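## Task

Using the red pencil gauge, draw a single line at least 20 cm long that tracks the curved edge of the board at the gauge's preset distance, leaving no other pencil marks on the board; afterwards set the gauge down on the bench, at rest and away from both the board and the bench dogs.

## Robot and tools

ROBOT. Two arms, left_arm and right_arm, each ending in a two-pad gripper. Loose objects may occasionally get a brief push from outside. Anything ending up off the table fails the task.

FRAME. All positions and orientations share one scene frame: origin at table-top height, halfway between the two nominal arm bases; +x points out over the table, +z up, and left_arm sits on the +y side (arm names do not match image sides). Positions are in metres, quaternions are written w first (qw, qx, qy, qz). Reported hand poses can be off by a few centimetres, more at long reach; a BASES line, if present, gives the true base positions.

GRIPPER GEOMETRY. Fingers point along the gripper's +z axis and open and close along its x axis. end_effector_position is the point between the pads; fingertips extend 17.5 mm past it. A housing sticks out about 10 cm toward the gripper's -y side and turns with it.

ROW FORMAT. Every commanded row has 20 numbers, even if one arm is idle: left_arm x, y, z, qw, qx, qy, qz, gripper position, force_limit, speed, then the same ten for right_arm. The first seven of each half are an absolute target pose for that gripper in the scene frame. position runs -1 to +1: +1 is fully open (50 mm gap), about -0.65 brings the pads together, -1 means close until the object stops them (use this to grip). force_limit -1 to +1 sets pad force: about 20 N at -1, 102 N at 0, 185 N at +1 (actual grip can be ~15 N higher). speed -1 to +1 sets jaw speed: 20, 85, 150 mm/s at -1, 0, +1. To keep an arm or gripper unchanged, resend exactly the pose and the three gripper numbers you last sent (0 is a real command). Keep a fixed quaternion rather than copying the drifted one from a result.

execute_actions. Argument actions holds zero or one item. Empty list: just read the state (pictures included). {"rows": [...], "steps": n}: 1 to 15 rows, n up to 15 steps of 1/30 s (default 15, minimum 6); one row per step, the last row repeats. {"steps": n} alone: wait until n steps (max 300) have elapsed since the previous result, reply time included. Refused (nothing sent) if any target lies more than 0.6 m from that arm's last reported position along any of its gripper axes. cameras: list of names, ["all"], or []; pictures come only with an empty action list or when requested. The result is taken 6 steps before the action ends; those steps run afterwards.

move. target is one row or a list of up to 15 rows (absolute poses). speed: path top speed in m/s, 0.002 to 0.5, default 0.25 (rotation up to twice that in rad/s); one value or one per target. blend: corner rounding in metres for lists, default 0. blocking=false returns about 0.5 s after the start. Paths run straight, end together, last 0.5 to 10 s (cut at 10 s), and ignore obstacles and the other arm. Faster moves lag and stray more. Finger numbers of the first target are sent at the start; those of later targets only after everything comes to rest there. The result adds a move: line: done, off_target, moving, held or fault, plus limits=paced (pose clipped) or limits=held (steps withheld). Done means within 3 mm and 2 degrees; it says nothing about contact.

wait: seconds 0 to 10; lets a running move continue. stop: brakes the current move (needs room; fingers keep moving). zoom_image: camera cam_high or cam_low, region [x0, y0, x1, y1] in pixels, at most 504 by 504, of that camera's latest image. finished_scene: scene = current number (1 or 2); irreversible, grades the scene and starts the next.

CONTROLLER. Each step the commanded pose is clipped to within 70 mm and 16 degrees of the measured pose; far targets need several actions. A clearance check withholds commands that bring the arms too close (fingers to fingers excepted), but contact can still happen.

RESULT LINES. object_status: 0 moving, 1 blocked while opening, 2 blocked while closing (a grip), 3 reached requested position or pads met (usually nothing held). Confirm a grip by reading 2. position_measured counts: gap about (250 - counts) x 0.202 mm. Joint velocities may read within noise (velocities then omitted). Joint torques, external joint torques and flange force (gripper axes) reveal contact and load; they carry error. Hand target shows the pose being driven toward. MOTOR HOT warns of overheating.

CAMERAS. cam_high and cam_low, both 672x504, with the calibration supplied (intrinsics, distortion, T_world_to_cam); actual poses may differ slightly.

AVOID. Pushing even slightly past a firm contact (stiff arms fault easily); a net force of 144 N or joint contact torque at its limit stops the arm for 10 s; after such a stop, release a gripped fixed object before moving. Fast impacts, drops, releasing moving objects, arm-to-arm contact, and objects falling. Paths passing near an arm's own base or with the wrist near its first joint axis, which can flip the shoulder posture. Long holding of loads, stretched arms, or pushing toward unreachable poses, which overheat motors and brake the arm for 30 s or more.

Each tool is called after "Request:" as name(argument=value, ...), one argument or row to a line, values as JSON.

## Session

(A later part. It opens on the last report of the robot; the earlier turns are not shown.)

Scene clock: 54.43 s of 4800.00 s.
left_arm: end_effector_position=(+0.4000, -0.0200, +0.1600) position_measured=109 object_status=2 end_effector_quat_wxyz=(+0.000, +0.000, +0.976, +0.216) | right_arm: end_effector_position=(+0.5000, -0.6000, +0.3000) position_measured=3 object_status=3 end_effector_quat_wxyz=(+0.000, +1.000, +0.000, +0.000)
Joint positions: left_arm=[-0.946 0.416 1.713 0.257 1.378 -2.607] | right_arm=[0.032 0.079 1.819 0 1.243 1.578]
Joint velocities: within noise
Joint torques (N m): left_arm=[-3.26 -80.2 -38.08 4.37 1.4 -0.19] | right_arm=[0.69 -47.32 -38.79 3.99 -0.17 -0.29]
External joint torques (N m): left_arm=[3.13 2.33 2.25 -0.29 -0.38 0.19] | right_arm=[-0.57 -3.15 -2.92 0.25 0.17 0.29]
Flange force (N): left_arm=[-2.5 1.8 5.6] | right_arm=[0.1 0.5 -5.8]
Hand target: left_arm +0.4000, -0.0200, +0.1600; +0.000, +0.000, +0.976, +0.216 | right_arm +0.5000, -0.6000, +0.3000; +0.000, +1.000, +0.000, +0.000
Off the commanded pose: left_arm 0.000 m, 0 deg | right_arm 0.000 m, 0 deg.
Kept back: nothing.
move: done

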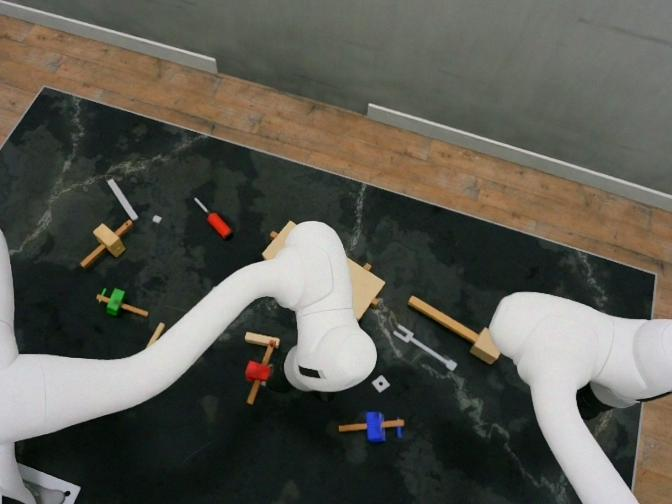

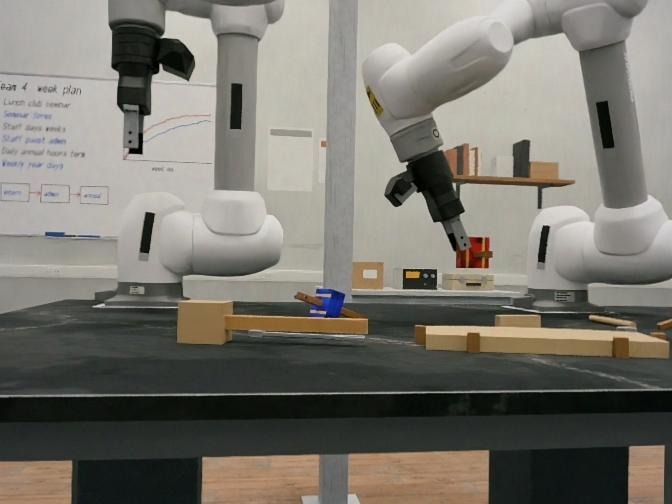

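Request:
move(
  target=[
    [0.45,0.0,0.18,0,0,0.9763,0.2164,-1,-0.4,-0.7,0.4,-0.75,0.33,0,1,0,0,1,-1,0],
    [0.60,0.12,0.14,0.0602,0.2716,0.9378,0.2079,-1,-0.4,-0.7,0.3,-0.85,0.35,0,1,0,0,1,-1,0],
    [0.6545,0.1152,0.085,0.0602,0.2716,0.9378,0.2079,-1,-0.4,-0.7,0.3,-0.85,0.35,0,1,0,0,1,-1,0],
  ],
  speed=[0.2,0.2,0.1],
  blend=[0.04,0.03,0],
)

Request:
zoom_image(
  camera="cam_low",
  region=[552, 250, 672, 350],
)

Request:
zoom_image(
  camera="cam_high",
  region=[220, 210, 320, 310],
)

Scene clock: 59.83 s of 4800.00 s.
left_arm: end_effector_position=(+0.6545, +0.1152, +0.0851) position_measured=109 object_status=2 end_effector_quat_wxyz=(+0.060, +0.272, +0.938, +0.208) | right_arm: end_effector_position=(+0.3000, -0.8500, +0.3500) position_measured=3 object_status=3 end_effector_quat_wxyz=(+0.000, +1.000, +0.000, +0.000)
Joint positions: left_arm=[-0.619 0.537 1.681 0.521 1.013 -1.92] | right_arm=[-0.565 -0.184 1.974 0 1.352 0.981]
Joint velocities: within noise
Joint torques (N m): left_arm=[-1.79 -93.02 -36.34 4.02 0.6 -0.29] | right_arm=[0.4 -21.13 -39.98 4.13 -0.11 -0.35]
External joint torques (N m): left_arm=[2.05 4.28 1 -0.12 -0.19 0.29] | right_arm=[-0.37 -2.05 -2.88 0.2 0.14 0.35]
Flange force (N): left_arm=[-3.5 0.8 5.5] | right_arm=[0.3 0.2 -5.5]
Hand target: left_arm +0.6545, +0.1152, +0.0850; +0.060, +0.272, +0.938, +0.208 | right_arm +0.3000, -0.8500, +0.3500; +0.000, +1.000, +0.000, +0.000
Off the commanded pose: left_arm 0.000 m, 0 deg | right_arm 0.000 m, 0 deg.
Kept back: nothing.
move: done

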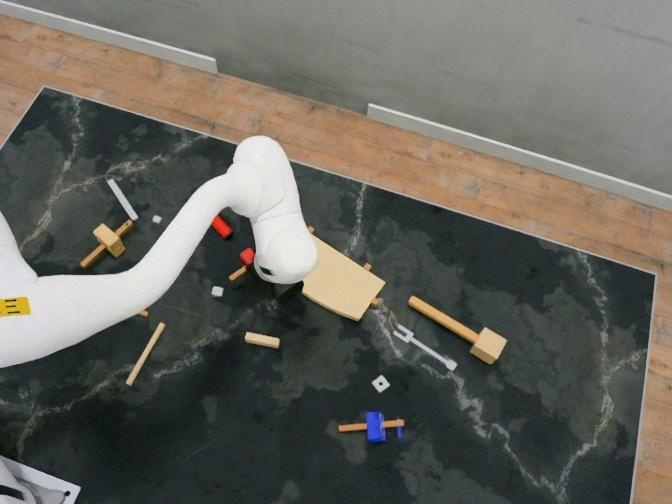

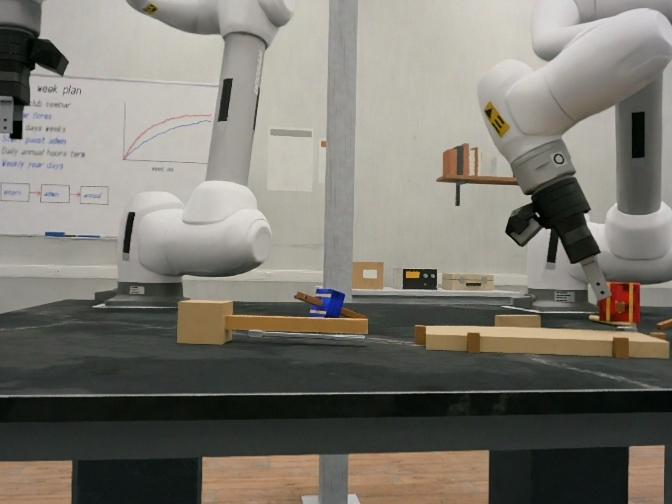

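Scaled by 4.200 from the camera's 672x504 image, which has a finer 960x720 frame.

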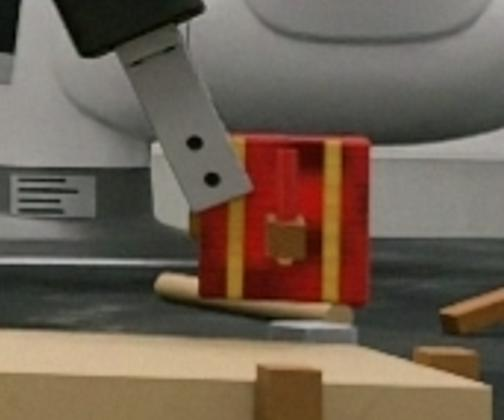

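Scaled by 5.040 from the camera's 672x504 image, which has a finer 960x720 frame.

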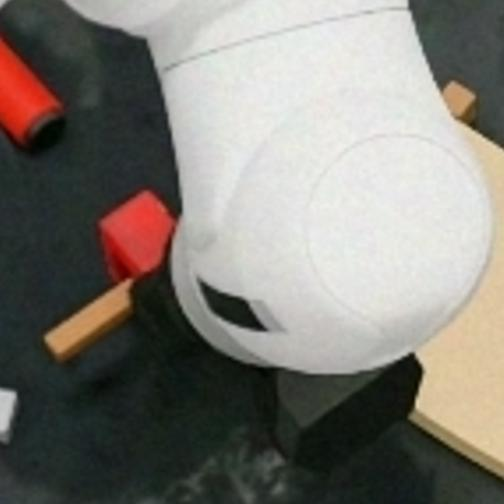

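Request:
move(
  target=[
    [0.6545,0.1152,0.070,0.0602,0.2716,0.9378,0.2079,-1,-0.4,-0.7,0.3,-0.85,0.35,0,1,0,0,1,-1,0],
    [0.6714,0.1045,0.070,0.0602,0.2716,0.9378,0.2079,-1,-0.4,-0.7,0.3,-0.85,0.35,0,1,0,0,1,-1,0],
  ],
  speed=[0.05,0.05],
)

Request:
zoom_image(
  camera="cam_low",
  region=[572, 270, 672, 350],
)

Request:
zoom_image(
  camera="cam_high",
  region=[220, 210, 320, 310],
)

Scene clock: 61.83 s of 4800.00 s.
left_arm: end_effector_position=(+0.6713, +0.1045, +0.0700) position_measured=109 object_status=2 end_effector_quat_wxyz=(+0.060, +0.272, +0.938, +0.208) | right_arm: end_effector_position=(+0.3000, -0.8500, +0.3500) position_measured=3 object_status=3 end_effector_quat_wxyz=(+0.000, +1.000, +0.000, +0.000)
Joint positions: left_arm=[-0.618 0.578 1.644 0.522 1.009 -1.921] | right_arm=[-0.565 -0.184 1.974 0 1.352 0.981]
Joint velocities: within noise
Joint torques (N m): left_arm=[-1.84 -98.37 -37.16 3.98 0.35 -0.16] | right_arm=[0.45 -20.8 -39.94 4.11 -0.06 -0.36]
External joint torques (N m): left_arm=[2.05 6.13 1.91 -0.09 0.06 0.16] | right_arm=[-0.39 -2.7 -2.97 0.24 0.1 0.36]
Flange force (N): left_arm=[-3.9 -0.4 7.3] | right_arm=[-0.6 -0.3 -5.8]
Hand target: left_arm +0.6714, +0.1045, +0.0700; +0.060, +0.272, +0.938, +0.208 | right_arm +0.3000, -0.8500, +0.3500; +0.000, +1.000, +0.000, +0.000
Off the commanded pose: left_arm 0.000 m, 0 deg | right_arm 0.000 m, 0 deg.
Kept back: nothing.
move: done

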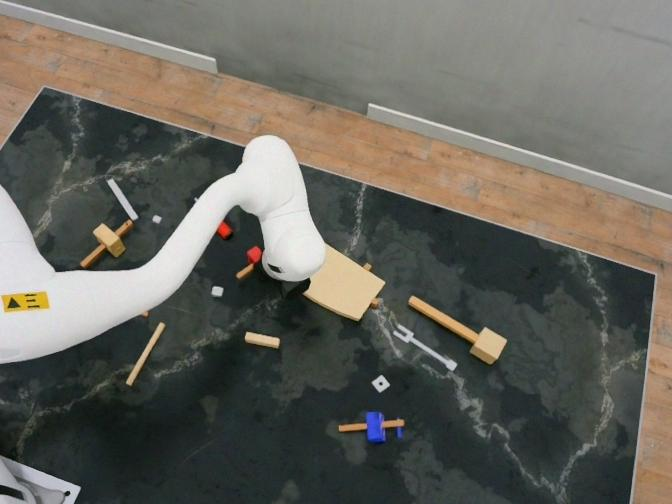

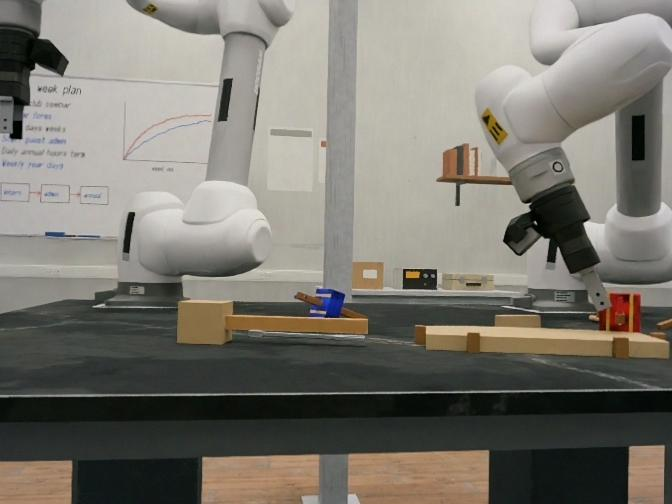

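Scaled by 5.040 from the camera's 672x504 image, which has a finer 960x720 frame.

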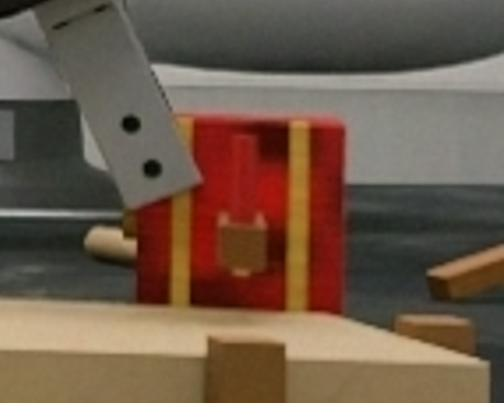

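Scaled by 5.040 from the camera's 672x504 image, which has a finer 960x720 frame.

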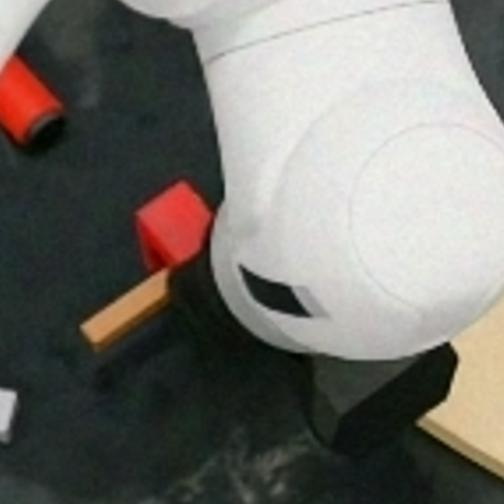

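Request:
move(
  target=[
    [0.6757,0.1018,0.070,0.0602,0.2716,0.9378,0.2079,-1,-0.4,-0.7,0.3,-0.85,0.35,0,1,0,0,1,-1,0],
  ],
  speed=0.02,
  cameras=[],
)

Request:
move(
  target=[
    [0.6774,0.1008,0.070,0.0602,0.2716,0.9378,0.2079,-1,-0.4,-0.7,0.3,-0.85,0.35,0,1,0,0,1,-1,0],
  ],
  speed=0.02,
  cameras=[],
)

Scene clock: 62.83 s of 4800.00 s.
left_arm: end_effector_position=(+0.6757, +0.1018, +0.0700) position_measured=109 object_status=2 end_effector_quat_wxyz=(+0.060, +0.272, +0.938, +0.208) | right_arm: end_effector_position=(+0.3000, -0.8500, +0.3500) position_measured=3 object_status=3 end_effector_quat_wxyz=(+0.000, +1.000, +0.000, +0.000)
Joint positions: left_arm=[-0.617 0.584 1.632 0.521 1.013 -1.918] | right_arm=[-0.565 -0.184 1.974 0 1.352 0.981]
Joint velocities: within noise
Joint torques (N m): left_arm=[-1.73 -98.15 -36.64 3.96 0.64 -0.21] | right_arm=[0.66 -20.99 -39.84 4.11 -0.12 -0.36]
External joint torques (N m): left_arm=[1.76 5.55 1.31 -0.06 -0.24 0.21] | right_arm=[-0.74 -2.09 -2.98 0.22 0.16 0.36]
Flange force (N): left_arm=[-4.2 -0.3 6.7] | right_arm=[-0.1 0.9 -5.7]
Hand target: left_arm +0.6757, +0.1018, +0.0700; +0.060, +0.272, +0.938, +0.208 | right_arm +0.3000, -0.8500, +0.3500; +0.000, +1.000, +0.000, +0.000
Off the commanded pose: left_arm 0.000 m, 0 deg | right_arm 0.000 m, 0 deg.
Kept back: nothing.
move: done
No camera images: "cameras" was empty.

Scene clock: 63.53 s of 4800.00 s.
left_arm: end_effector_position=(+0.6774, +0.1008, +0.0700) position_measured=109 object_status=2 end_effector_quat_wxyz=(+0.060, +0.272, +0.938, +0.208) | right_arm: end_effector_position=(+0.3000, -0.8500, +0.3500) position_measured=3 object_status=3 end_effector_quat_wxyz=(+0.000, +1.000, +0.000, +0.000)
Joint positions: left_arm=[-0.617 0.587 1.628 0.52 1.015 -1.917] | right_arm=[-0.565 -0.184 1.974 0 1.352 0.981]
Joint velocities: within noise
Joint torques (N m): left_arm=[-1.24 -98.39 -36.57 4.06 0.49 -0.25] | right_arm=[0.5 -21.16 -39.9 4.1 -0.13 -0.35]
External joint torques (N m): left_arm=[1.08 5.68 1.2 -0.15 -0.1 0.25] | right_arm=[-0.46 -2.06 -3 0.24 0.17 0.35]
Flange force (N): left_arm=[-4.8 -1.1 6.1] | right_arm=[0.3 0.5 -5.7]
Hand target: left_arm +0.6774, +0.1008, +0.0700; +0.060, +0.272, +0.938, +0.208 | right_arm +0.3000, -0.8500, +0.3500; +0.000, +1.000, +0.000, +0.000
Off the commanded pose: left_arm 0.000 m, 0 deg | right_arm 0.000 m, 0 deg.
Kept back: nothing.
move: done
No camera images: "cameras" was empty.

Request:
move(
  target=[
    [0.6791,0.0997,0.070,0.0602,0.2716,0.9378,0.2079,-1,-0.4,-0.7,0.3,-0.85,0.35,0,1,0,0,1,-1,0],
  ],
  speed=0.02,
  cameras=[],
)

Request:
move(
  target=[
    [0.6804,0.0989,0.070,0.0602,0.2716,0.9378,0.2079,-1,-0.4,-0.7,0.3,-0.85,0.35,0,1,0,0,1,-1,0],
  ],
  speed=0.02,
  cameras=[],
)

Scene clock: 64.53 s of 4800.00 s.
left_arm: end_effector_position=(+0.6791, +0.0997, +0.0700) position_measured=109 object_status=2 end_effector_quat_wxyz=(+0.060, +0.272, +0.938, +0.208) | right_arm: end_effector_position=(+0.3000, -0.8500, +0.3500) position_measured=3 object_status=3 end_effector_quat_wxyz=(+0.000, +1.000, +0.000, +0.000)
Joint positions: left_arm=[-0.617 0.589 1.623 0.52 1.016 -1.915] | right_arm=[-0.565 -0.184 1.974 0 1.352 0.981]
Joint velocities: within noise
Joint torques (N m): left_arm=[-1.61 -98.42 -36.66 4.1 0.53 -0.26] | right_arm=[0.39 -21.08 -39.96 4.11 -0.05 -0.38]
External joint torques (N m): left_arm=[1.87 4.91 1.1 -0.17 -0.14 0.26] | right_arm=[-0.42 -2.05 -2.94 0.23 0.08 0.38]
Flange force (N): left_arm=[-4.0 0.2 5.8] | right_arm=[0.3 0.3 -5.4]
Hand target: left_arm +0.6791, +0.0997, +0.0700; +0.060, +0.272, +0.938, +0.208 | right_arm +0.3000, -0.8500, +0.3500; +0.000, +1.000, +0.000, +0.000
Off the commanded pose: left_arm 0.000 m, 0 deg | right_arm 0.000 m, 0 deg.
Kept back: nothing.
move: done
No camera images: "cameras" was empty.

Scene clock: 65.23 s of 4800.00 s.
left_arm: end_effector_position=(+0.6804, +0.0989, +0.0700) position_measured=109 object_status=2 end_effector_quat_wxyz=(+0.060, +0.272, +0.938, +0.208) | right_arm: end_effector_position=(+0.3000, -0.8500, +0.3500) position_measured=3 object_status=3 end_effector_quat_wxyz=(+0.000, +1.000, +0.000, +0.000)
Joint positions: left_arm=[-0.617 0.591 1.62 0.519 1.018 -1.914] | right_arm=[-0.565 -0.184 1.974 0 1.352 0.981]
Joint velocities: within noise
Joint torques (N m): left_arm=[-1.57 -98.69 -36.15 4.02 0.46 -0.2] | right_arm=[0.69 -20.82 -39.99 4.1 -0.08 -0.38]
External joint torques (N m): left_arm=[2.24 5.05 0.56 -0.09 -0.06 0.2] | right_arm=[-0.63 -2.47 -2.9 0.24 0.12 0.38]
Flange force (N): left_arm=[-5.5 0.6 5.8] | right_arm=[-0.6 0.3 -5.6]
Hand target: left_arm +0.6804, +0.0989, +0.0700; +0.060, +0.272, +0.938, +0.208 | right_arm +0.3000, -0.8500, +0.3500; +0.000, +1.000, +0.000, +0.000
Off the commanded pose: left_arm 0.000 m, 0 deg | right_arm 0.000 m, 0 deg.
Kept back: nothing.
move: done
No camera images: "cameras" was empty.

Request:
move(
  target=[
    [0.6821,0.0978,0.070,0.0602,0.2716,0.9378,0.2079,-1,-0.4,-0.7,0.3,-0.85,0.35,0,1,0,0,1,-1,0],
  ],
  speed=0.02,
  cameras=[],
)

Request:
move(
  target=[
    [0.6834,0.0970,0.070,0.0602,0.2716,0.9378,0.2079,-1,-0.4,-0.7,0.3,-0.85,0.35,0,1,0,0,1,-1,0],
  ],
  speed=0.02,
  cameras=["cam_high","cam_low"],
)

Request:
zoom_image(
  camera="cam_high",
  region=[230, 220, 300, 290],
)

Request:
zoom_image(
  camera="cam_low",
  region=[582, 280, 672, 350],
)

Scene clock: 66.30 s of 4800.00 s.
left_arm: end_effector_position=(+0.6820, +0.0979, +0.0700) position_measured=109 object_status=2 end_effector_quat_wxyz=(+0.060, +0.272, +0.938, +0.208) | right_arm: end_effector_position=(+0.3000, -0.8500, +0.3500) position_measured=3 object_status=3 end_effector_quat_wxyz=(+0.000, +1.000, +0.000, +0.000)
Joint positions: left_arm=[-0.617 0.594 1.615 0.519 1.019 -1.913] | right_arm=[-0.565 -0.184 1.974 0 1.352 0.981]
Joint velocities: within noise
Joint torques (N m): left_arm=[-3.08 -98.49 -51.47 7.13 -8.28 0.11] | right_arm=[0.69 -20.94 -39.91 4.09 -0.13 -0.35]
External joint torques (N m): left_arm=[3.02 4.58 15.88 -3.2 8.67 -0.11] | right_arm=[-0.81 -2.08 -2.95 0.23 0.16 0.35]
Flange force (N): left_arm=[22.2 -1.2 -0.4] | right_arm=[-0.3 1.1 -5.6]
Hand target: left_arm +0.6821, +0.0978, +0.0700; +0.060, +0.272, +0.938, +0.208 | right_arm +0.3000, -0.8500, +0.3500; +0.000, +1.000, +0.000, +0.000
Off the commanded pose: left_arm 0.000 m, 0 deg | right_arm 0.000 m, 0 deg.
Kept back: nothing.
move: done
No camera images: "cameras" was empty.

Scene clock: 67.00 s of 4800.00 s.
left_arm: end_effector_position=(+0.6834, +0.0970, +0.0700) position_measured=109 object_status=2 end_effector_quat_wxyz=(+0.060, +0.272, +0.938, +0.208) | right_arm: end_effector_position=(+0.3000, -0.8500, +0.3500) position_measured=3 object_status=3 end_effector_quat_wxyz=(+0.000, +1.000, +0.000, +0.000)
Joint positions: left_arm=[-0.617 0.596 1.612 0.518 1.021 -1.912] | right_arm=[-0.565 -0.184 1.974 0 1.352 0.981]
Joint velocities: within noise
Joint torques (N m): left_arm=[-1.55 -95.86 -64.53 10.13 -15.74 0.1] | right_arm=[0.33 -20.99 -39.85 4.11 -0.12 -0.35]
External joint torques (N m): left_arm=[1.13 2.25 29 -6.2 16.12 -0.1] | right_arm=[-0.4 -2.07 -2.94 0.21 0.15 0.34]
Flange force (N): left_arm=[48.4 -4.5 -8.9] | right_arm=[0.3 0.3 -5.6]
Hand target: left_arm +0.6834, +0.0970, +0.0700; +0.060, +0.272, +0.938, +0.208 | right_arm +0.3000, -0.8500, +0.3500; +0.000, +1.000, +0.000, +0.000
Off the commanded pose: left_arm 0.000 m, 0 deg | right_arm 0.000 m, 0 deg.
Kept back: nothing.
move: done

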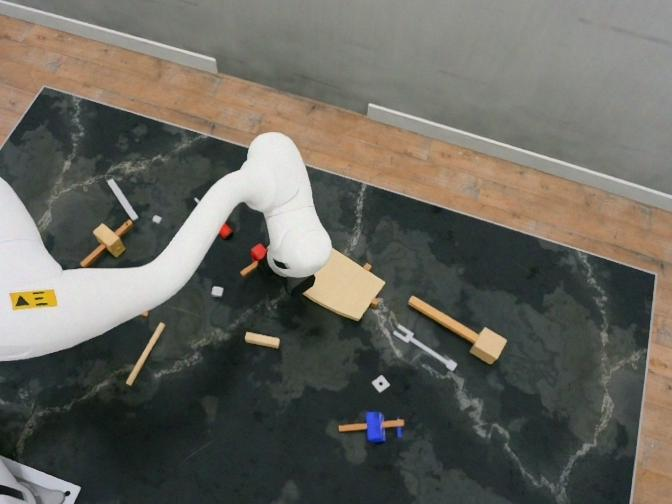

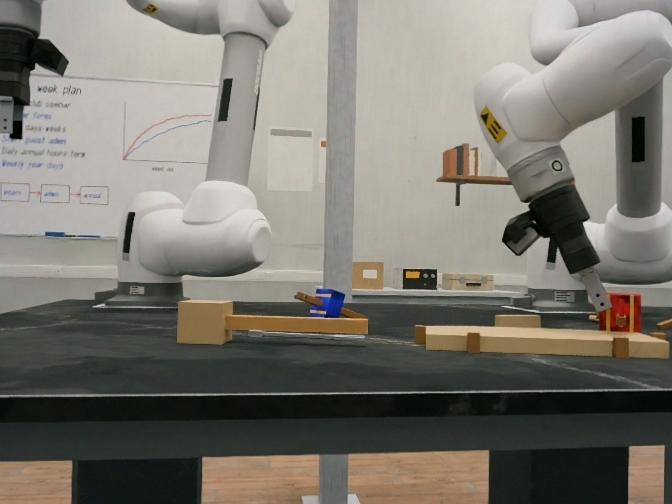

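Scaled by 7.200 from the camera's 672x504 image, which has a finer 960x720 frame.

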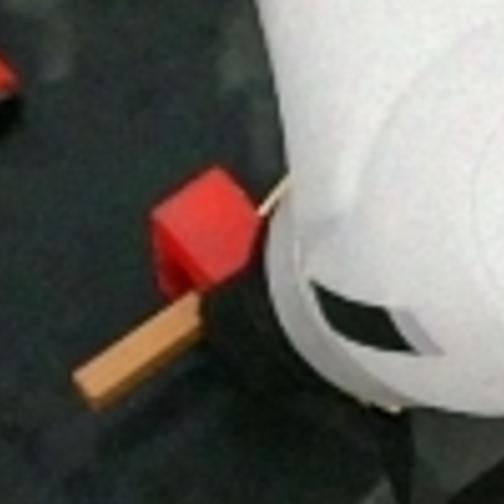

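Scaled by 5.600 from the camera's 672x504 image, which has a finer 960x720 frame.

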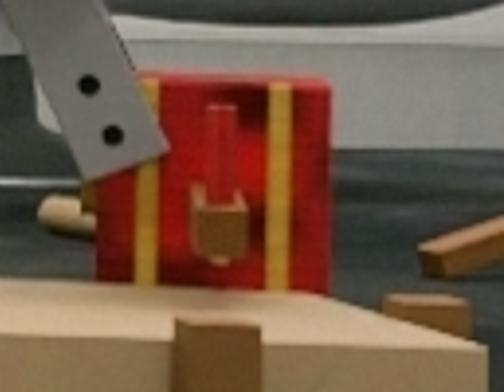

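Request:
move(
  target=[
    [0.6815,0.0982,0.070,0.0602,0.2716,0.9378,0.2079,-1,-0.4,-0.7,0.3,-0.85,0.35,0,1,0,0,1,-1,0],
    [0.6815,0.0982,0.0645,0.0602,0.2716,0.9378,0.2079,-1,-0.4,-0.7,0.3,-0.85,0.35,0,1,0,0,1,-1,0],
  ],
  speed=0.02,
  cameras=[],
)

Request:
move(
  target=[
    [0.6815,0.0982,0.0632,0.0602,0.2716,0.9378,0.2079,-1,-0.4,-0.7,0.3,-0.85,0.35,0,1,0,0,1,-1,0],
  ],
  speed=0.02,
  cameras=[],
)

Scene clock: 68.80 s of 4800.00 s.
left_arm: end_effector_position=(+0.6815, +0.0982, +0.0646) position_measured=109 object_status=2 end_effector_quat_wxyz=(+0.060, +0.272, +0.938, +0.208) | right_arm: end_effector_position=(+0.3000, -0.8500, +0.3500) position_measured=3 object_status=3 end_effector_quat_wxyz=(+0.000, +1.000, +0.000, +0.000)
Joint positions: left_arm=[-0.617 0.598 1.619 0.521 1.012 -1.918] | right_arm=[-0.565 -0.184 1.974 0 1.352 0.981]
Joint velocities: within noise
Joint torques (N m): left_arm=[-1.93 -97.97 -37.76 4.23 0.39 -0.23] | right_arm=[0.62 -21.03 -39.97 4.09 -0.12 -0.36]
External joint torques (N m): left_arm=[2.28 3.88 2.28 -0.32 0.01 0.23] | right_arm=[-0.64 -2.16 -2.92 0.25 0.15 0.36]
Flange force (N): left_arm=[-0.1 0.8 5.4] | right_arm=[-0.2 0.6 -5.6]
Hand target: left_arm +0.6815, +0.0982, +0.0645; +0.060, +0.272, +0.938, +0.208 | right_arm +0.3000, -0.8500, +0.3500; +0.000, +1.000, +0.000, +0.000
Off the commanded pose: left_arm 0.000 m, 0 deg | right_arm 0.000 m, 0 deg.
Kept back: nothing.
move: done
No camera images: "cameras" was empty.

Scene clock: 69.50 s of 4800.00 s.
left_arm: end_effector_position=(+0.6815, +0.0982, +0.0632) position_measured=109 object_status=2 end_effector_quat_wxyz=(+0.060, +0.272, +0.938, +0.208) | right_arm: end_effector_position=(+0.3000, -0.8500, +0.3500) position_measured=3 object_status=3 end_effector_quat_wxyz=(+0.000, +1.000, +0.000, +0.000)
Joint positions: left_arm=[-0.617 0.6 1.62 0.522 1.01 -1.919] | right_arm=[-0.565 -0.184 1.974 0 1.352 0.981]
Joint velocities: within noise
Joint torques (N m): left_arm=[-1.99 -98.97 -37.57 4.16 0.1 -0.18] | right_arm=[0.54 -20.75 -40.05 4.09 -0.07 -0.36]
External joint torques (N m): left_arm=[1.54 5.03 2.27 -0.27 0.3 0.17] | right_arm=[-0.57 -2.87 -2.96 0.25 0.11 0.36]
Flange force (N): left_arm=[-1.8 -0.6 5.7] | right_arm=[-1.1 -0.1 -5.8]
Hand target: left_arm +0.6815, +0.0982, +0.0632; +0.060, +0.272, +0.938, +0.208 | right_arm +0.3000, -0.8500, +0.3500; +0.000, +1.000, +0.000, +0.000
Off the commanded pose: left_arm 0.000 m, 0 deg | right_arm 0.000 m, 0 deg.
Kept back: nothing.
move: done
No camera images: "cameras" was empty.

Request:
move(
  target=[
    [0.6815,0.0982,0.0622,0.0602,0.2716,0.9378,0.2079,-1,-0.4,-0.7,0.3,-0.85,0.35,0,1,0,0,1,-1,0],
  ],
  speed=0.02,
  cameras=[],
)

Request:
move(
  target=[
    [0.6815,0.0982,0.0613,0.0602,0.2716,0.9378,0.2079,-1,-0.4,-0.7,0.3,-0.85,0.35,0,1,0,0,1,-1,0],
  ],
  speed=0.02,
  cameras=[],
)

Scene clock: 70.43 s of 4800.00 s.
left_arm: end_effector_position=(+0.6815, +0.0982, +0.0622) position_measured=109 object_status=2 end_effector_quat_wxyz=(+0.060, +0.272, +0.938, +0.208) | right_arm: end_effector_position=(+0.3000, -0.8500, +0.3500) position_measured=3 object_status=3 end_effector_quat_wxyz=(+0.000, +1.000, +0.000, +0.000)
Joint positions: left_arm=[-0.617 0.601 1.621 0.522 1.009 -1.92] | right_arm=[-0.565 -0.184 1.974 0 1.352 0.981]
Joint velocities: within noise
Joint torques (N m): left_arm=[0.54 -91.6 -36.58 4.41 -1.55 -0.03] | right_arm=[0.39 -20.82 -40 4.13 -0.07 -0.36]
External joint torques (N m): left_arm=[-0.44 -2.6 1.24 -0.51 1.96 0.03] | right_arm=[-0.47 -2.17 -2.89 0.22 0.1 0.36]
Flange force (N): left_arm=[4.4 0.5 -4.9] | right_arm=[0.0 0.3 -5.4]
Hand target: left_arm +0.6815, +0.0982, +0.0622; +0.060, +0.272, +0.938, +0.208 | right_arm +0.3000, -0.8500, +0.3500; +0.000, +1.000, +0.000, +0.000
Off the commanded pose: left_arm 0.000 m, 0 deg | right_arm 0.000 m, 0 deg.
Kept back: nothing.
move: done
No camera images: "cameras" was empty.

Scene clock: 71.13 s of 4800.00 s.
left_arm: end_effector_position=(+0.6815, +0.0982, +0.0613) position_measured=109 object_status=2 end_effector_quat_wxyz=(+0.060, +0.272, +0.938, +0.208) | right_arm: end_effector_position=(+0.3000, -0.8500, +0.3500) position_measured=3 object_status=3 end_effector_quat_wxyz=(+0.000, +1.000, +0.000, +0.000)
Joint positions: left_arm=[-0.617 0.601 1.621 0.523 1.008 -1.921] | right_arm=[-0.565 -0.184 1.974 0 1.352 0.981]
Joint velocities: within noise
Joint torques (N m): left_arm=[2.42 -80.53 -37.47 5.02 -5.06 0.28] | right_arm=[0.81 -20.75 -39.9 4.08 -0.11 -0.32]
External joint torques (N m): left_arm=[-2.74 -13.21 2.28 -1.14 5.46 -0.28] | right_arm=[-0.73 -2.9 -3.04 0.26 0.15 0.32]
Flange force (N): left_arm=[17.5 2.1 -20.1] | right_arm=[-1.3 0.3 -6.0]
Hand target: left_arm +0.6815, +0.0982, +0.0613; +0.060, +0.272, +0.938, +0.208 | right_arm +0.3000, -0.8500, +0.3500; +0.000, +1.000, +0.000, +0.000
Off the commanded pose: left_arm 0.000 m, 0 deg | right_arm 0.000 m, 0 deg.
Kept back: nothing.
move: done
No camera images: "cameras" was empty.

Request:
move(
  target=[
    [0.6733,0.0820,0.0620,0.0556,0.2506,0.9436,0.2091,-1,-0.4,-0.7,0.3,-0.85,0.35,0,1,0,0,1,-1,0],
  ],
  speed=0.03,
  cameras=[],
)

Scene clock: 73.10 s of 4800.00 s.
left_arm: end_effector_position=(+0.6733, +0.0820, +0.0620) position_measured=109 object_status=2 end_effector_quat_wxyz=(+0.056, +0.251, +0.944, +0.209) | right_arm: end_effector_position=(+0.3000, -0.8500, +0.3500) position_measured=3 object_status=3 end_effector_quat_wxyz=(+0.000, +1.000, +0.000, +0.000)
Joint positions: left_arm=[-0.639 0.61 1.604 0.508 1.041 -1.97] | right_arm=[-0.565 -0.184 1.974 0 1.352 0.981]
Joint velocities: within noise
Joint torques (N m): left_arm=[0.13 -98.73 -36.09 3.75 0.24 -0.18] | right_arm=[0.47 -20.99 -39.97 4.14 -0.08 -0.34]
External joint torques (N m): left_arm=[-0.31 3.73 0.7 0.18 0.21 0.18] | right_arm=[-0.51 -2.42 -2.94 0.2 0.12 0.34]
Flange force (N): left_arm=[-3.4 -2.0 3.1] | right_arm=[-0.4 0.2 -5.7]
Hand target: left_arm +0.6733, +0.0820, +0.0620; +0.056, +0.251, +0.944, +0.209 | right_arm +0.3000, -0.8500, +0.3500; +0.000, +1.000, +0.000, +0.000
Off the commanded pose: left_arm 0.000 m, 0 deg | right_arm 0.000 m, 0 deg.
Kept back: nothing.
move: done
No camera images: "cameras" was empty.

Request:
move(
  target=[
    [0.6739,0.0817,0.0618,0.0556,0.2506,0.9436,0.2091,-1,-0.4,-0.7,0.3,-0.85,0.35,0,1,0,0,1,-1,0],
  ],
  speed=0.03,
  cameras=[],
)

Scene clock: 84.90 s of 4800.00 s.
left_arm: end_effector_position=(+0.6738, +0.0816, +0.0618) position_measured=109 object_status=2 end_effector_quat_wxyz=(+0.056, +0.251, +0.944, +0.209) | right_arm: end_effector_position=(+0.3000, -0.8500, +0.3500) position_measured=3 object_status=3 end_effector_quat_wxyz=(+0.000, +1.000, +0.000, +0.000)
Joint positions: left_arm=[-0.639 0.611 1.602 0.508 1.041 -1.97] | right_arm=[-0.565 -0.184 1.974 0 1.352 0.981]
Joint velocities: within noise
Joint torques (N m): left_arm=[0.03 -90.81 -45.33 6.3 -6.84 -0.04] | right_arm=[0.56 -21.04 -39.98 4.1 -0.1 -0.37]
External joint torques (N m): left_arm=[-0.35 -4.1 9.99 -2.37 7.29 0.04] | right_arm=[-0.53 -2.52 -2.89 0.24 0.15 0.37]
Flange force (N): left_arm=[21.7 1.3 -9.7] | right_arm=[-0.6 0.1 -5.7]
Hand target: left_arm +0.6739, +0.0817, +0.0618; +0.056, +0.251, +0.944, +0.209 | right_arm +0.3000, -0.8500, +0.3500; +0.000, +1.000, +0.000, +0.000
Off the commanded pose: left_arm 0.000 m, 0 deg | right_arm 0.000 m, 0 deg.
Kept back: nothing.
move: done
No camera images: "cameras" was empty.

Request:
move(
  target=[
    [0.6646,0.0630,0.0618,0.0514,0.2317,0.9484,0.2102,-1,-0.4,-0.7,0.3,-0.85,0.35,0,1,0,0,1,-1,0],
  ],
  speed=0.03,
  cameras=[],
)

Scene clock: 86.10 s of 4800.00 s.
left_arm: end_effector_position=(+0.6647, +0.0631, +0.0618) position_measured=109 object_status=2 end_effector_quat_wxyz=(+0.051, +0.232, +0.948, +0.210) | right_arm: end_effector_position=(+0.3000, -0.8500, +0.3500) position_measured=3 object_status=3 end_effector_quat_wxyz=(+0.000, +1.000, +0.000, +0.000)
Joint positions: left_arm=[-0.663 0.622 1.584 0.493 1.073 -2.017] | right_arm=[-0.565 -0.184 1.974 0 1.352 0.981]
Joint velocities: within noise
Joint torques (N m): left_arm=[-3.36 -96.96 -38.48 3.73 -1.02 0.21] | right_arm=[0.6 -20.87 -40.05 4.07 -0.14 -0.38]
External joint torques (N m): left_arm=[3.24 1.49 3.29 0.21 1.53 -0.21] | right_arm=[-0.6 -2.52 -2.83 0.26 0.18 0.38]
Flange force (N): left_arm=[3.9 2.8 2.8] | right_arm=[-0.8 0.2 -5.6]
Hand target: left_arm +0.6646, +0.0630, +0.0618; +0.051, +0.232, +0.948, +0.210 | right_arm +0.3000, -0.8500, +0.3500; +0.000, +1.000, +0.000, +0.000
Off the commanded pose: left_arm 0.000 m, 0 deg | right_arm 0.000 m, 0 deg.
Kept back: nothing.
move: done
No camera images: "cameras" was empty.

Request:
move(
  target=[
    [0.6569,0.0436,0.0616,0.0463,0.2088,0.9537,0.2114,-1,-0.4,-0.7,0.3,-0.85,0.35,0,1,0,0,1,-1,0],
  ],
  speed=0.03,
  cameras=[],
)

Scene clock: 87.50 s of 4800.00 s.
left_arm: end_effector_position=(+0.6569, +0.0437, +0.0616) position_measured=109 object_status=2 end_effector_quat_wxyz=(+0.046, +0.209, +0.954, +0.211) | right_arm: end_effector_position=(+0.3000, -0.8500, +0.3500) position_measured=3 object_status=3 end_effector_quat_wxyz=(+0.000, +1.000, +0.000, +0.000)
Joint positions: left_arm=[-0.686 0.636 1.558 0.475 1.11 -2.069] | right_arm=[-0.565 -0.184 1.974 0 1.352 0.981]
Joint velocities: within noise
Joint torques (N m): left_arm=[-3.23 -97.32 -40.69 3.63 -3.89 0.45] | right_arm=[0.62 -20.76 -39.78 4.11 -0.09 -0.35]
External joint torques (N m): left_arm=[3.42 -0.14 5.22 0.38 4.46 -0.45] | right_arm=[-0.57 -2.55 -3.01 0.22 0.14 0.35]
Flange force (N): left_arm=[8.1 4.4 -1.0] | right_arm=[-0.6 0.2 -5.8]
Hand target: left_arm +0.6569, +0.0436, +0.0616; +0.046, +0.209, +0.954, +0.211 | right_arm +0.3000, -0.8500, +0.3500; +0.000, +1.000, +0.000, +0.000
Off the commanded pose: left_arm 0.000 m, 0 deg | right_arm 0.000 m, 0 deg.
Kept back: nothing.
move: done
No camera images: "cameras" was empty.

Request:
move(
  target=[
    [0.6499,0.0241,0.0615,0.0409,0.1846,0.9587,0.2125,-1,-0.4,-0.7,0.3,-0.85,0.35,0,1,0,0,1,-1,0],
  ],
  speed=0.03,
)

Request:
zoom_image(
  camera="cam_high",
  region=[240, 210, 320, 290],
)

Request:
zoom_image(
  camera="cam_low",
  region=[540, 280, 660, 350],
)

Scene clock: 88.97 s of 4800.00 s.
left_arm: end_effector_position=(+0.6499, +0.0242, +0.0615) position_measured=109 object_status=2 end_effector_quat_wxyz=(+0.041, +0.185, +0.959, +0.212) | right_arm: end_effector_position=(+0.3000, -0.8500, +0.3500) position_measured=3 object_status=3 end_effector_quat_wxyz=(+0.000, +1.000, +0.000, +0.000)
Joint positions: left_arm=[-0.707 0.652 1.529 0.455 1.148 -2.12] | right_arm=[-0.565 -0.184 1.974 0 1.352 0.981]
Joint velocities: within noise
Joint torques (N m): left_arm=[-3.91 -96.86 -43.72 4.37 -5.04 0.46] | right_arm=[0.78 -20.99 -39.84 4.1 -0.11 -0.35]
External joint torques (N m): left_arm=[3.95 -0.67 8.39 -0.35 5.65 -0.46] | right_arm=[-0.67 -2.62 -3.22 0.26 0.14 0.35]
Flange force (N): left_arm=[14.6 6.9 -0.6] | right_arm=[-0.6 0.5 -6.2]
Hand target: left_arm +0.6499, +0.0241, +0.0615; +0.041, +0.185, +0.959, +0.212 | right_arm +0.3000, -0.8500, +0.3500; +0.000, +1.000, +0.000, +0.000
Off the commanded pose: left_arm 0.000 m, 0 deg | right_arm 0.000 m, 0 deg.
Kept back: nothing.
move: done

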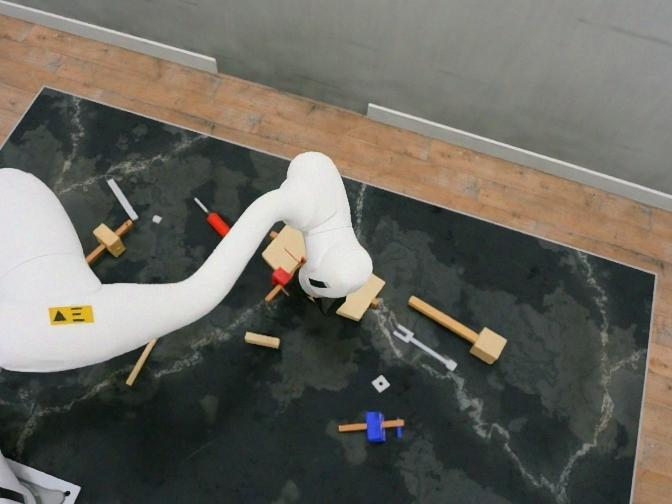

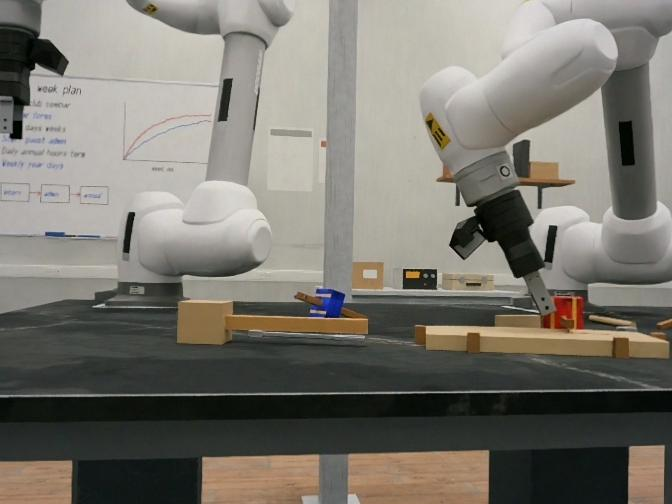

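Scaled by 6.300 from the camera's 672x504 image, which has a finer 960x720 frame.

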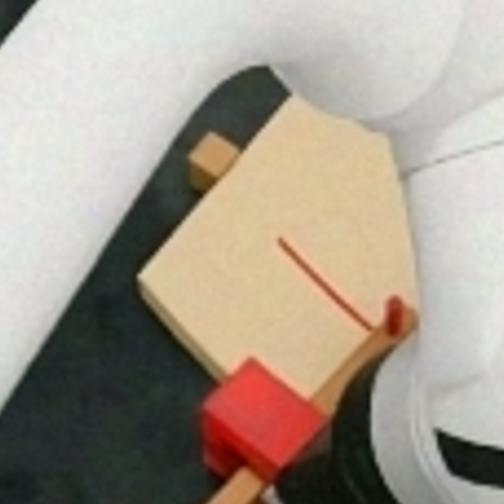

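Scaled by 4.200 from the camera's 672x504 image, which has a finer 960x720 frame.

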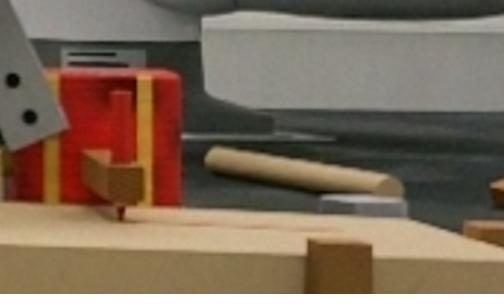

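Request:
move(
  target=[
    [0.6433,0.0047,0.0613,0.0366,0.1653,0.9622,0.2133,-1,-0.4,-0.7,0.3,-0.85,0.35,0,1,0,0,1,-1,0],
  ],
  speed=0.03,
  cameras=[],
)

Scene clock: 90.27 s of 4800.00 s.
left_arm: end_effector_position=(+0.6433, +0.0048, +0.0613) position_measured=109 object_status=2 end_effector_quat_wxyz=(+0.037, +0.165, +0.962, +0.213) | right_arm: end_effector_position=(+0.3000, -0.8500, +0.3500) position_measured=3 object_status=3 end_effector_quat_wxyz=(+0.000, +1.000, +0.000, +0.000)
Joint positions: left_arm=[-0.728 0.668 1.501 0.438 1.181 -2.164] | right_arm=[-0.565 -0.184 1.974 0 1.352 0.981]
Joint velocities: within noise
Joint torques (N m): left_arm=[-4.12 -97.83 -38.75 3.31 -3.91 0.43] | right_arm=[0.35 -21.03 -39.98 4.09 -0.14 -0.35]
External joint torques (N m): left_arm=[4.17 -2.01 2.98 0.78 4.57 -0.43] | right_arm=[-0.41 -2.1 -3.06 0.27 0.17 0.35]
Flange force (N): left_arm=[4.4 6.6 -3.2] | right_arm=[0.4 0.4 -5.8]
Hand target: left_arm +0.6433, +0.0047, +0.0613; +0.037, +0.165, +0.962, +0.213 | right_arm +0.3000, -0.8500, +0.3500; +0.000, +1.000, +0.000, +0.000
Off the commanded pose: left_arm 0.000 m, 0 deg | right_arm 0.000 m, 0 deg.
Kept back: nothing.
move: done
No camera images: "cameras" was empty.

Request:
move(
  target=[
    [0.6381,-0.0152,0.0612,0.0318,0.1434,0.9657,0.2140,-1,-0.4,-0.7,0.3,-0.85,0.35,0,1,0,0,1,-1,0],
  ],
  speed=0.03,
  cameras=[],
)

Scene clock: 91.60 s of 4800.00 s.
left_arm: end_effector_position=(+0.6381, -0.0151, +0.0612) position_measured=109 object_status=2 end_effector_quat_wxyz=(+0.032, +0.143, +0.966, +0.214) | right_arm: end_effector_position=(+0.3000, -0.8500, +0.3500) position_measured=3 object_status=3 end_effector_quat_wxyz=(+0.000, +1.000, +0.000, +0.000)
Joint positions: left_arm=[-0.747 0.687 1.467 0.418 1.217 -2.209] | right_arm=[-0.565 -0.184 1.974 0 1.352 0.981]
Joint velocities: within noise
Joint torques (N m): left_arm=[-2.93 -101.81 -48.96 5.74 -8.38 0.18] | right_arm=[0.5 -20.67 -39.86 4.1 -0.11 -0.35]
External joint torques (N m): left_arm=[3.58 -0.15 13.07 -1.61 9.1 -0.18] | right_arm=[-0.45 -2.72 -3.09 0.24 0.15 0.35]
Flange force (N): left_arm=[21.3 10.5 -1.1] | right_arm=[-0.6 -0.1 -6.0]
Hand target: left_arm +0.6381, -0.0152, +0.0612; +0.032, +0.143, +0.966, +0.214 | right_arm +0.3000, -0.8500, +0.3500; +0.000, +1.000, +0.000, +0.000
Off the commanded pose: left_arm 0.000 m, 0 deg | right_arm 0.000 m, 0 deg.
Kept back: nothing.
move: done
No camera images: "cameras" was empty.

Request:
move(
  target=[
    [0.6326,-0.0347,0.0611,0.0286,0.1292,0.9677,0.2145,-1,-0.4,-0.7,0.3,-0.85,0.35,0,1,0,0,1,-1,0],
  ],
  speed=0.03,
  cameras=[],
)

Scene clock: 92.77 s of 4800.00 s.
left_arm: end_effector_position=(+0.6326, -0.0346, +0.0611) position_measured=109 object_status=2 end_effector_quat_wxyz=(+0.029, +0.129, +0.968, +0.214) | right_arm: end_effector_position=(+0.3000, -0.8500, +0.3500) position_measured=3 object_status=3 end_effector_quat_wxyz=(+0.000, +1.000, +0.000, +0.000)
Joint positions: left_arm=[-0.766 0.703 1.437 0.403 1.246 -2.243] | right_arm=[-0.565 -0.184 1.974 0 1.352 0.981]
Joint velocities: within noise
Joint torques (N m): left_arm=[-2.17 -102.4 -40.1 3.73 -2.1 0.52] | right_arm=[0.67 -20.96 -40 4.09 -0.1 -0.35]
External joint torques (N m): left_arm=[1.72 -1.46 3.66 0.47 2.83 -0.52] | right_arm=[-0.7 -2.09 -2.89 0.25 0.13 0.35]
Flange force (N): left_arm=[7.4 5.0 -0.6] | right_arm=[-0.2 0.8 -5.5]
Hand target: left_arm +0.6326, -0.0347, +0.0611; +0.029, +0.129, +0.968, +0.215 | right_arm +0.3000, -0.8500, +0.3500; +0.000, +1.000, +0.000, +0.000
Off the commanded pose: left_arm 0.000 m, 0 deg | right_arm 0.000 m, 0 deg.
Kept back: nothing.
move: done
No camera images: "cameras" was empty.

Request:
move(
  target=[
    [0.6287,-0.0548,0.0610,0.0236,0.1063,0.9705,0.2151,-1,-0.4,-0.7,0.3,-0.85,0.35,0,1,0,0,1,-1,0],
  ],
  speed=0.03,
  cameras=[],
)

Scene clock: 94.07 s of 4800.00 s.
left_arm: end_effector_position=(+0.6287, -0.0547, +0.0610) position_measured=109 object_status=2 end_effector_quat_wxyz=(+0.024, +0.106, +0.970, +0.215) | right_arm: end_effector_position=(+0.3000, -0.8500, +0.3500) position_measured=3 object_status=3 end_effector_quat_wxyz=(+0.000, +1.000, +0.000, +0.000)
Joint positions: left_arm=[-0.782 0.724 1.397 0.383 1.283 -2.287] | right_arm=[-0.565 -0.184 1.974 0 1.352 0.981]
Joint velocities: within noise
Joint torques (N m): left_arm=[-2.52 -103.6 -41.14 3.97 -3.73 0.17] | right_arm=[0.38 -20.73 -40.14 4.09 -0.11 -0.34]
External joint torques (N m): left_arm=[2.54 -2.53 4.37 0.28 4.52 -0.17] | right_arm=[-0.26 -2.73 -2.8 0.25 0.14 0.34]
Flange force (N): left_arm=[8.0 7.7 -2.5] | right_arm=[-0.7 -0.6 -5.6]
Hand target: left_arm +0.6287, -0.0548, +0.0610; +0.024, +0.106, +0.971, +0.215 | right_arm +0.3000, -0.8500, +0.3500; +0.000, +1.000, +0.000, +0.000
Off the commanded pose: left_arm 0.000 m, 0 deg | right_arm 0.000 m, 0 deg.
Kept back: nothing.
move: done
No camera images: "cameras" was empty.

Request:
move(
  target=[
    [0.6254,-0.0750,0.0609,0.0194,0.0877,0.9724,0.2155,-1,-0.4,-0.7,0.3,-0.85,0.35,0,1,0,0,1,-1,0],
  ],
  speed=0.03,
  cameras=[],
)

Scene clock: 95.23 s of 4800.00 s.
left_arm: end_effector_position=(+0.6254, -0.0749, +0.0609) position_measured=109 object_status=2 end_effector_quat_wxyz=(+0.019, +0.088, +0.972, +0.215) | right_arm: end_effector_position=(+0.3000, -0.8500, +0.3500) position_measured=3 object_status=3 end_effector_quat_wxyz=(+0.000, +1.000, +0.000, +0.000)
Joint positions: left_arm=[-0.798 0.746 1.357 0.365 1.317 -2.325] | right_arm=[-0.565 -0.184 1.974 0 1.352 0.981]
Joint velocities: within noise
Joint torques (N m): left_arm=[-0.89 -102.3 -41.2 5.02 -4.5 0.29] | right_arm=[0.58 -20.76 -39.89 4.12 -0.12 -0.35]
External joint torques (N m): left_arm=[0.55 -5.21 4.36 -0.76 5.32 -0.29] | right_arm=[-0.47 -2.66 -2.99 0.23 0.16 0.35]
Flange force (N): left_arm=[11.8 8.8 -5.6] | right_arm=[-0.7 0.0 -5.9]
Hand target: left_arm +0.6254, -0.0750, +0.0609; +0.019, +0.088, +0.972, +0.215 | right_arm +0.3000, -0.8500, +0.3500; +0.000, +1.000, +0.000, +0.000
Off the commanded pose: left_arm 0.000 m, 0 deg | right_arm 0.000 m, 0 deg.
Kept back: nothing.
move: done
No camera images: "cameras" was empty.

Request:
move(
  target=[
    [0.6227,-0.0953,0.0609,0.0151,0.0681,0.9740,0.2159,-1,-0.4,-0.7,0.3,-0.85,0.35,0,1,0,0,1,-1,0],
  ],
  speed=0.03,
)

Request:
zoom_image(
  camera="cam_high",
  region=[250, 210, 400, 330],
)

Request:
zoom_image(
  camera="cam_low",
  region=[400, 270, 520, 370],
)

Scene clock: 96.47 s of 4800.00 s.
left_arm: end_effector_position=(+0.6227, -0.0952, +0.0609) position_measured=109 object_status=2 end_effector_quat_wxyz=(+0.015, +0.068, +0.974, +0.216) | right_arm: end_effector_position=(+0.3000, -0.8500, +0.3500) position_measured=3 object_status=3 end_effector_quat_wxyz=(+0.000, +1.000, +0.000, +0.000)
Joint positions: left_arm=[-0.812 0.769 1.313 0.347 1.353 -2.363] | right_arm=[-0.565 -0.184 1.974 0 1.352 0.981]
Joint velocities: within noise
Joint torques (N m): left_arm=[-1.91 -104.54 -38.56 4.01 -2.93 0.29] | right_arm=[0.55 -20.65 -39.95 4.09 -0.13 -0.35]
External joint torques (N m): left_arm=[2.26 -5.04 1.32 0.31 3.78 -0.29] | right_arm=[-0.53 -3.01 -3.11 0.28 0.17 0.35]
Flange force (N): left_arm=[4.6 7.6 -5.3] | right_arm=[-1.1 -0.1 -6.2]
Hand target: left_arm +0.6227, -0.0953, +0.0609; +0.015, +0.068, +0.974, +0.216 | right_arm +0.3000, -0.8500, +0.3500; +0.000, +1.000, +0.000, +0.000
Off the commanded pose: left_arm 0.000 m, 0 deg | right_arm 0.000 m, 0 deg.
Kept back: nothing.
move: done

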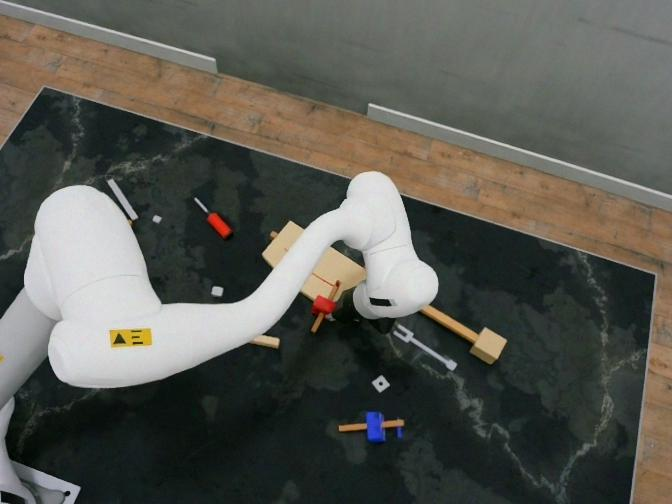

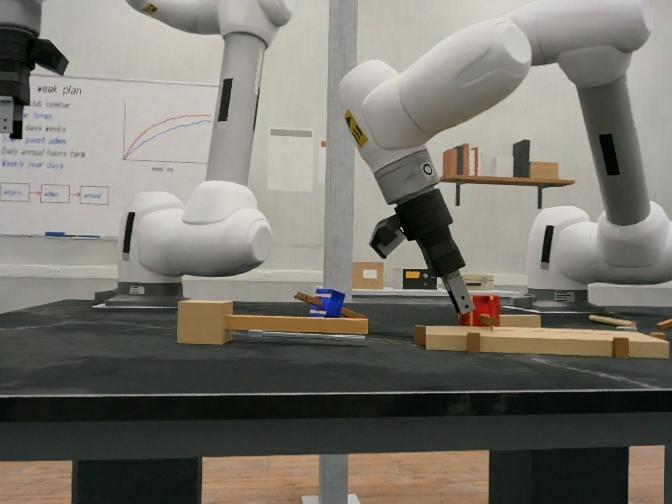

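Scaled by 3.360 from the camera's 672x504 image, which has a finer 960x720 frame.

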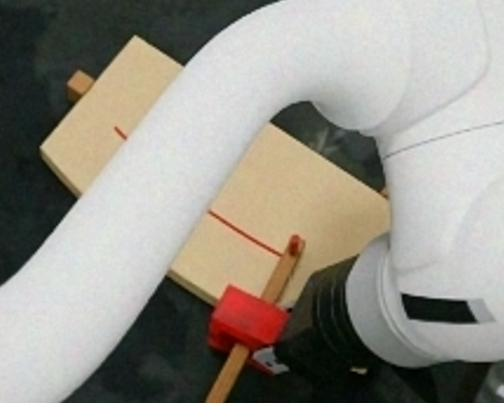

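Scaled by 4.200 from the camera's 672x504 image, which has a finer 960x720 frame.

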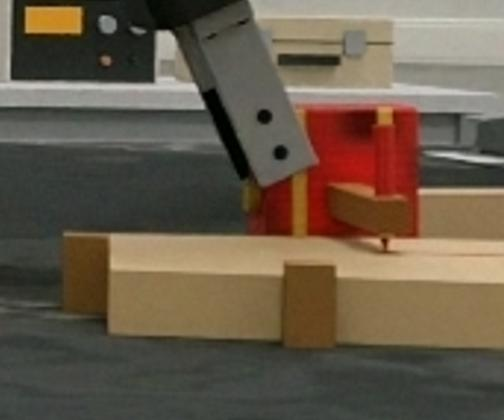

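Request:
move(
  target=[
    [0.6211,-0.1159,0.0609,0.0108,0.0485,0.9751,0.2161,-1,-0.4,-0.7,0.3,-0.85,0.35,0,1,0,0,1,-1,0],
  ],
  speed=0.03,
  cameras=[],
)

Scene clock: 97.67 s of 4800.00 s.
left_arm: end_effector_position=(+0.6211, -0.1158, +0.0609) position_measured=109 object_status=2 end_effector_quat_wxyz=(+0.011, +0.049, +0.975, +0.216) | right_arm: end_effector_position=(+0.3000, -0.8500, +0.3500) position_measured=3 object_status=3 end_effector_quat_wxyz=(+0.000, +1.000, +0.000, +0.000)
Joint positions: left_arm=[-0.825 0.795 1.265 0.329 1.39 -2.401] | right_arm=[-0.565 -0.184 1.974 0 1.352 0.981]
Joint velocities: within noise
Joint torques (N m): left_arm=[1.11 -107.68 -44.28 5.65 -5.26 0.72] | right_arm=[0.56 -20.87 -39.95 4.09 -0.08 -0.38]
External joint torques (N m): left_arm=[-0.65 -4.43 6.58 -1.28 6.14 -0.72] | right_arm=[-0.53 -2.33 -2.85 0.24 0.12 0.38]
Flange force (N): left_arm=[16.1 10.8 -3.3] | right_arm=[-0.3 0.2 -5.5]
Hand target: left_arm +0.6211, -0.1159, +0.0609; +0.011, +0.049, +0.975, +0.216 | right_arm +0.3000, -0.8500, +0.3500; +0.000, +1.000, +0.000, +0.000
Off the commanded pose: left_arm 0.000 m, 0 deg | right_arm 0.000 m, 0 deg.
Kept back: nothing.
move: done
No camera images: "cameras" was empty.

Request:
move(
  target=[
    [0.6199,-0.1366,0.0609,0.0064,0.0290,0.9759,0.2163,-1,-0.4,-0.7,0.3,-0.85,0.35,0,1,0,0,1,-1,0],
  ],
  speed=0.03,
  cameras=[],
)

Scene clock: 99.07 s of 4800.00 s.
left_arm: end_effector_position=(+0.6199, -0.1365, +0.0609) position_measured=109 object_status=2 end_effector_quat_wxyz=(+0.006, +0.029, +0.976, +0.216) | right_arm: end_effector_position=(+0.3000, -0.8500, +0.3500) position_measured=3 object_status=3 end_effector_quat_wxyz=(+0.000, +1.000, +0.000, +0.000)
Joint positions: left_arm=[-0.838 0.821 1.215 0.311 1.427 -2.438] | right_arm=[-0.565 -0.184 1.974 0 1.352 0.981]
Joint velocities: within noise
Joint torques (N m): left_arm=[0.95 -112.12 -39.51 4.57 -3.57 -0.07] | right_arm=[0.7 -20.6 -39.94 4.14 -0.1 -0.37]
External joint torques (N m): left_arm=[-1.05 -2.92 1.25 -0.14 4.49 0.07] | right_arm=[-0.66 -2.91 -3.04 0.2 0.13 0.37]
Flange force (N): left_arm=[3.3 2.8 -6.6] | right_arm=[-1.2 0.1 -6.0]
Hand target: left_arm +0.6199, -0.1366, +0.0609; +0.006, +0.029, +0.976, +0.216 | right_arm +0.3000, -0.8500, +0.3500; +0.000, +1.000, +0.000, +0.000
Off the commanded pose: left_arm 0.000 m, 0 deg | right_arm 0.000 m, 0 deg.
Kept back: nothing.
move: done
No camera images: "cameras" was empty.


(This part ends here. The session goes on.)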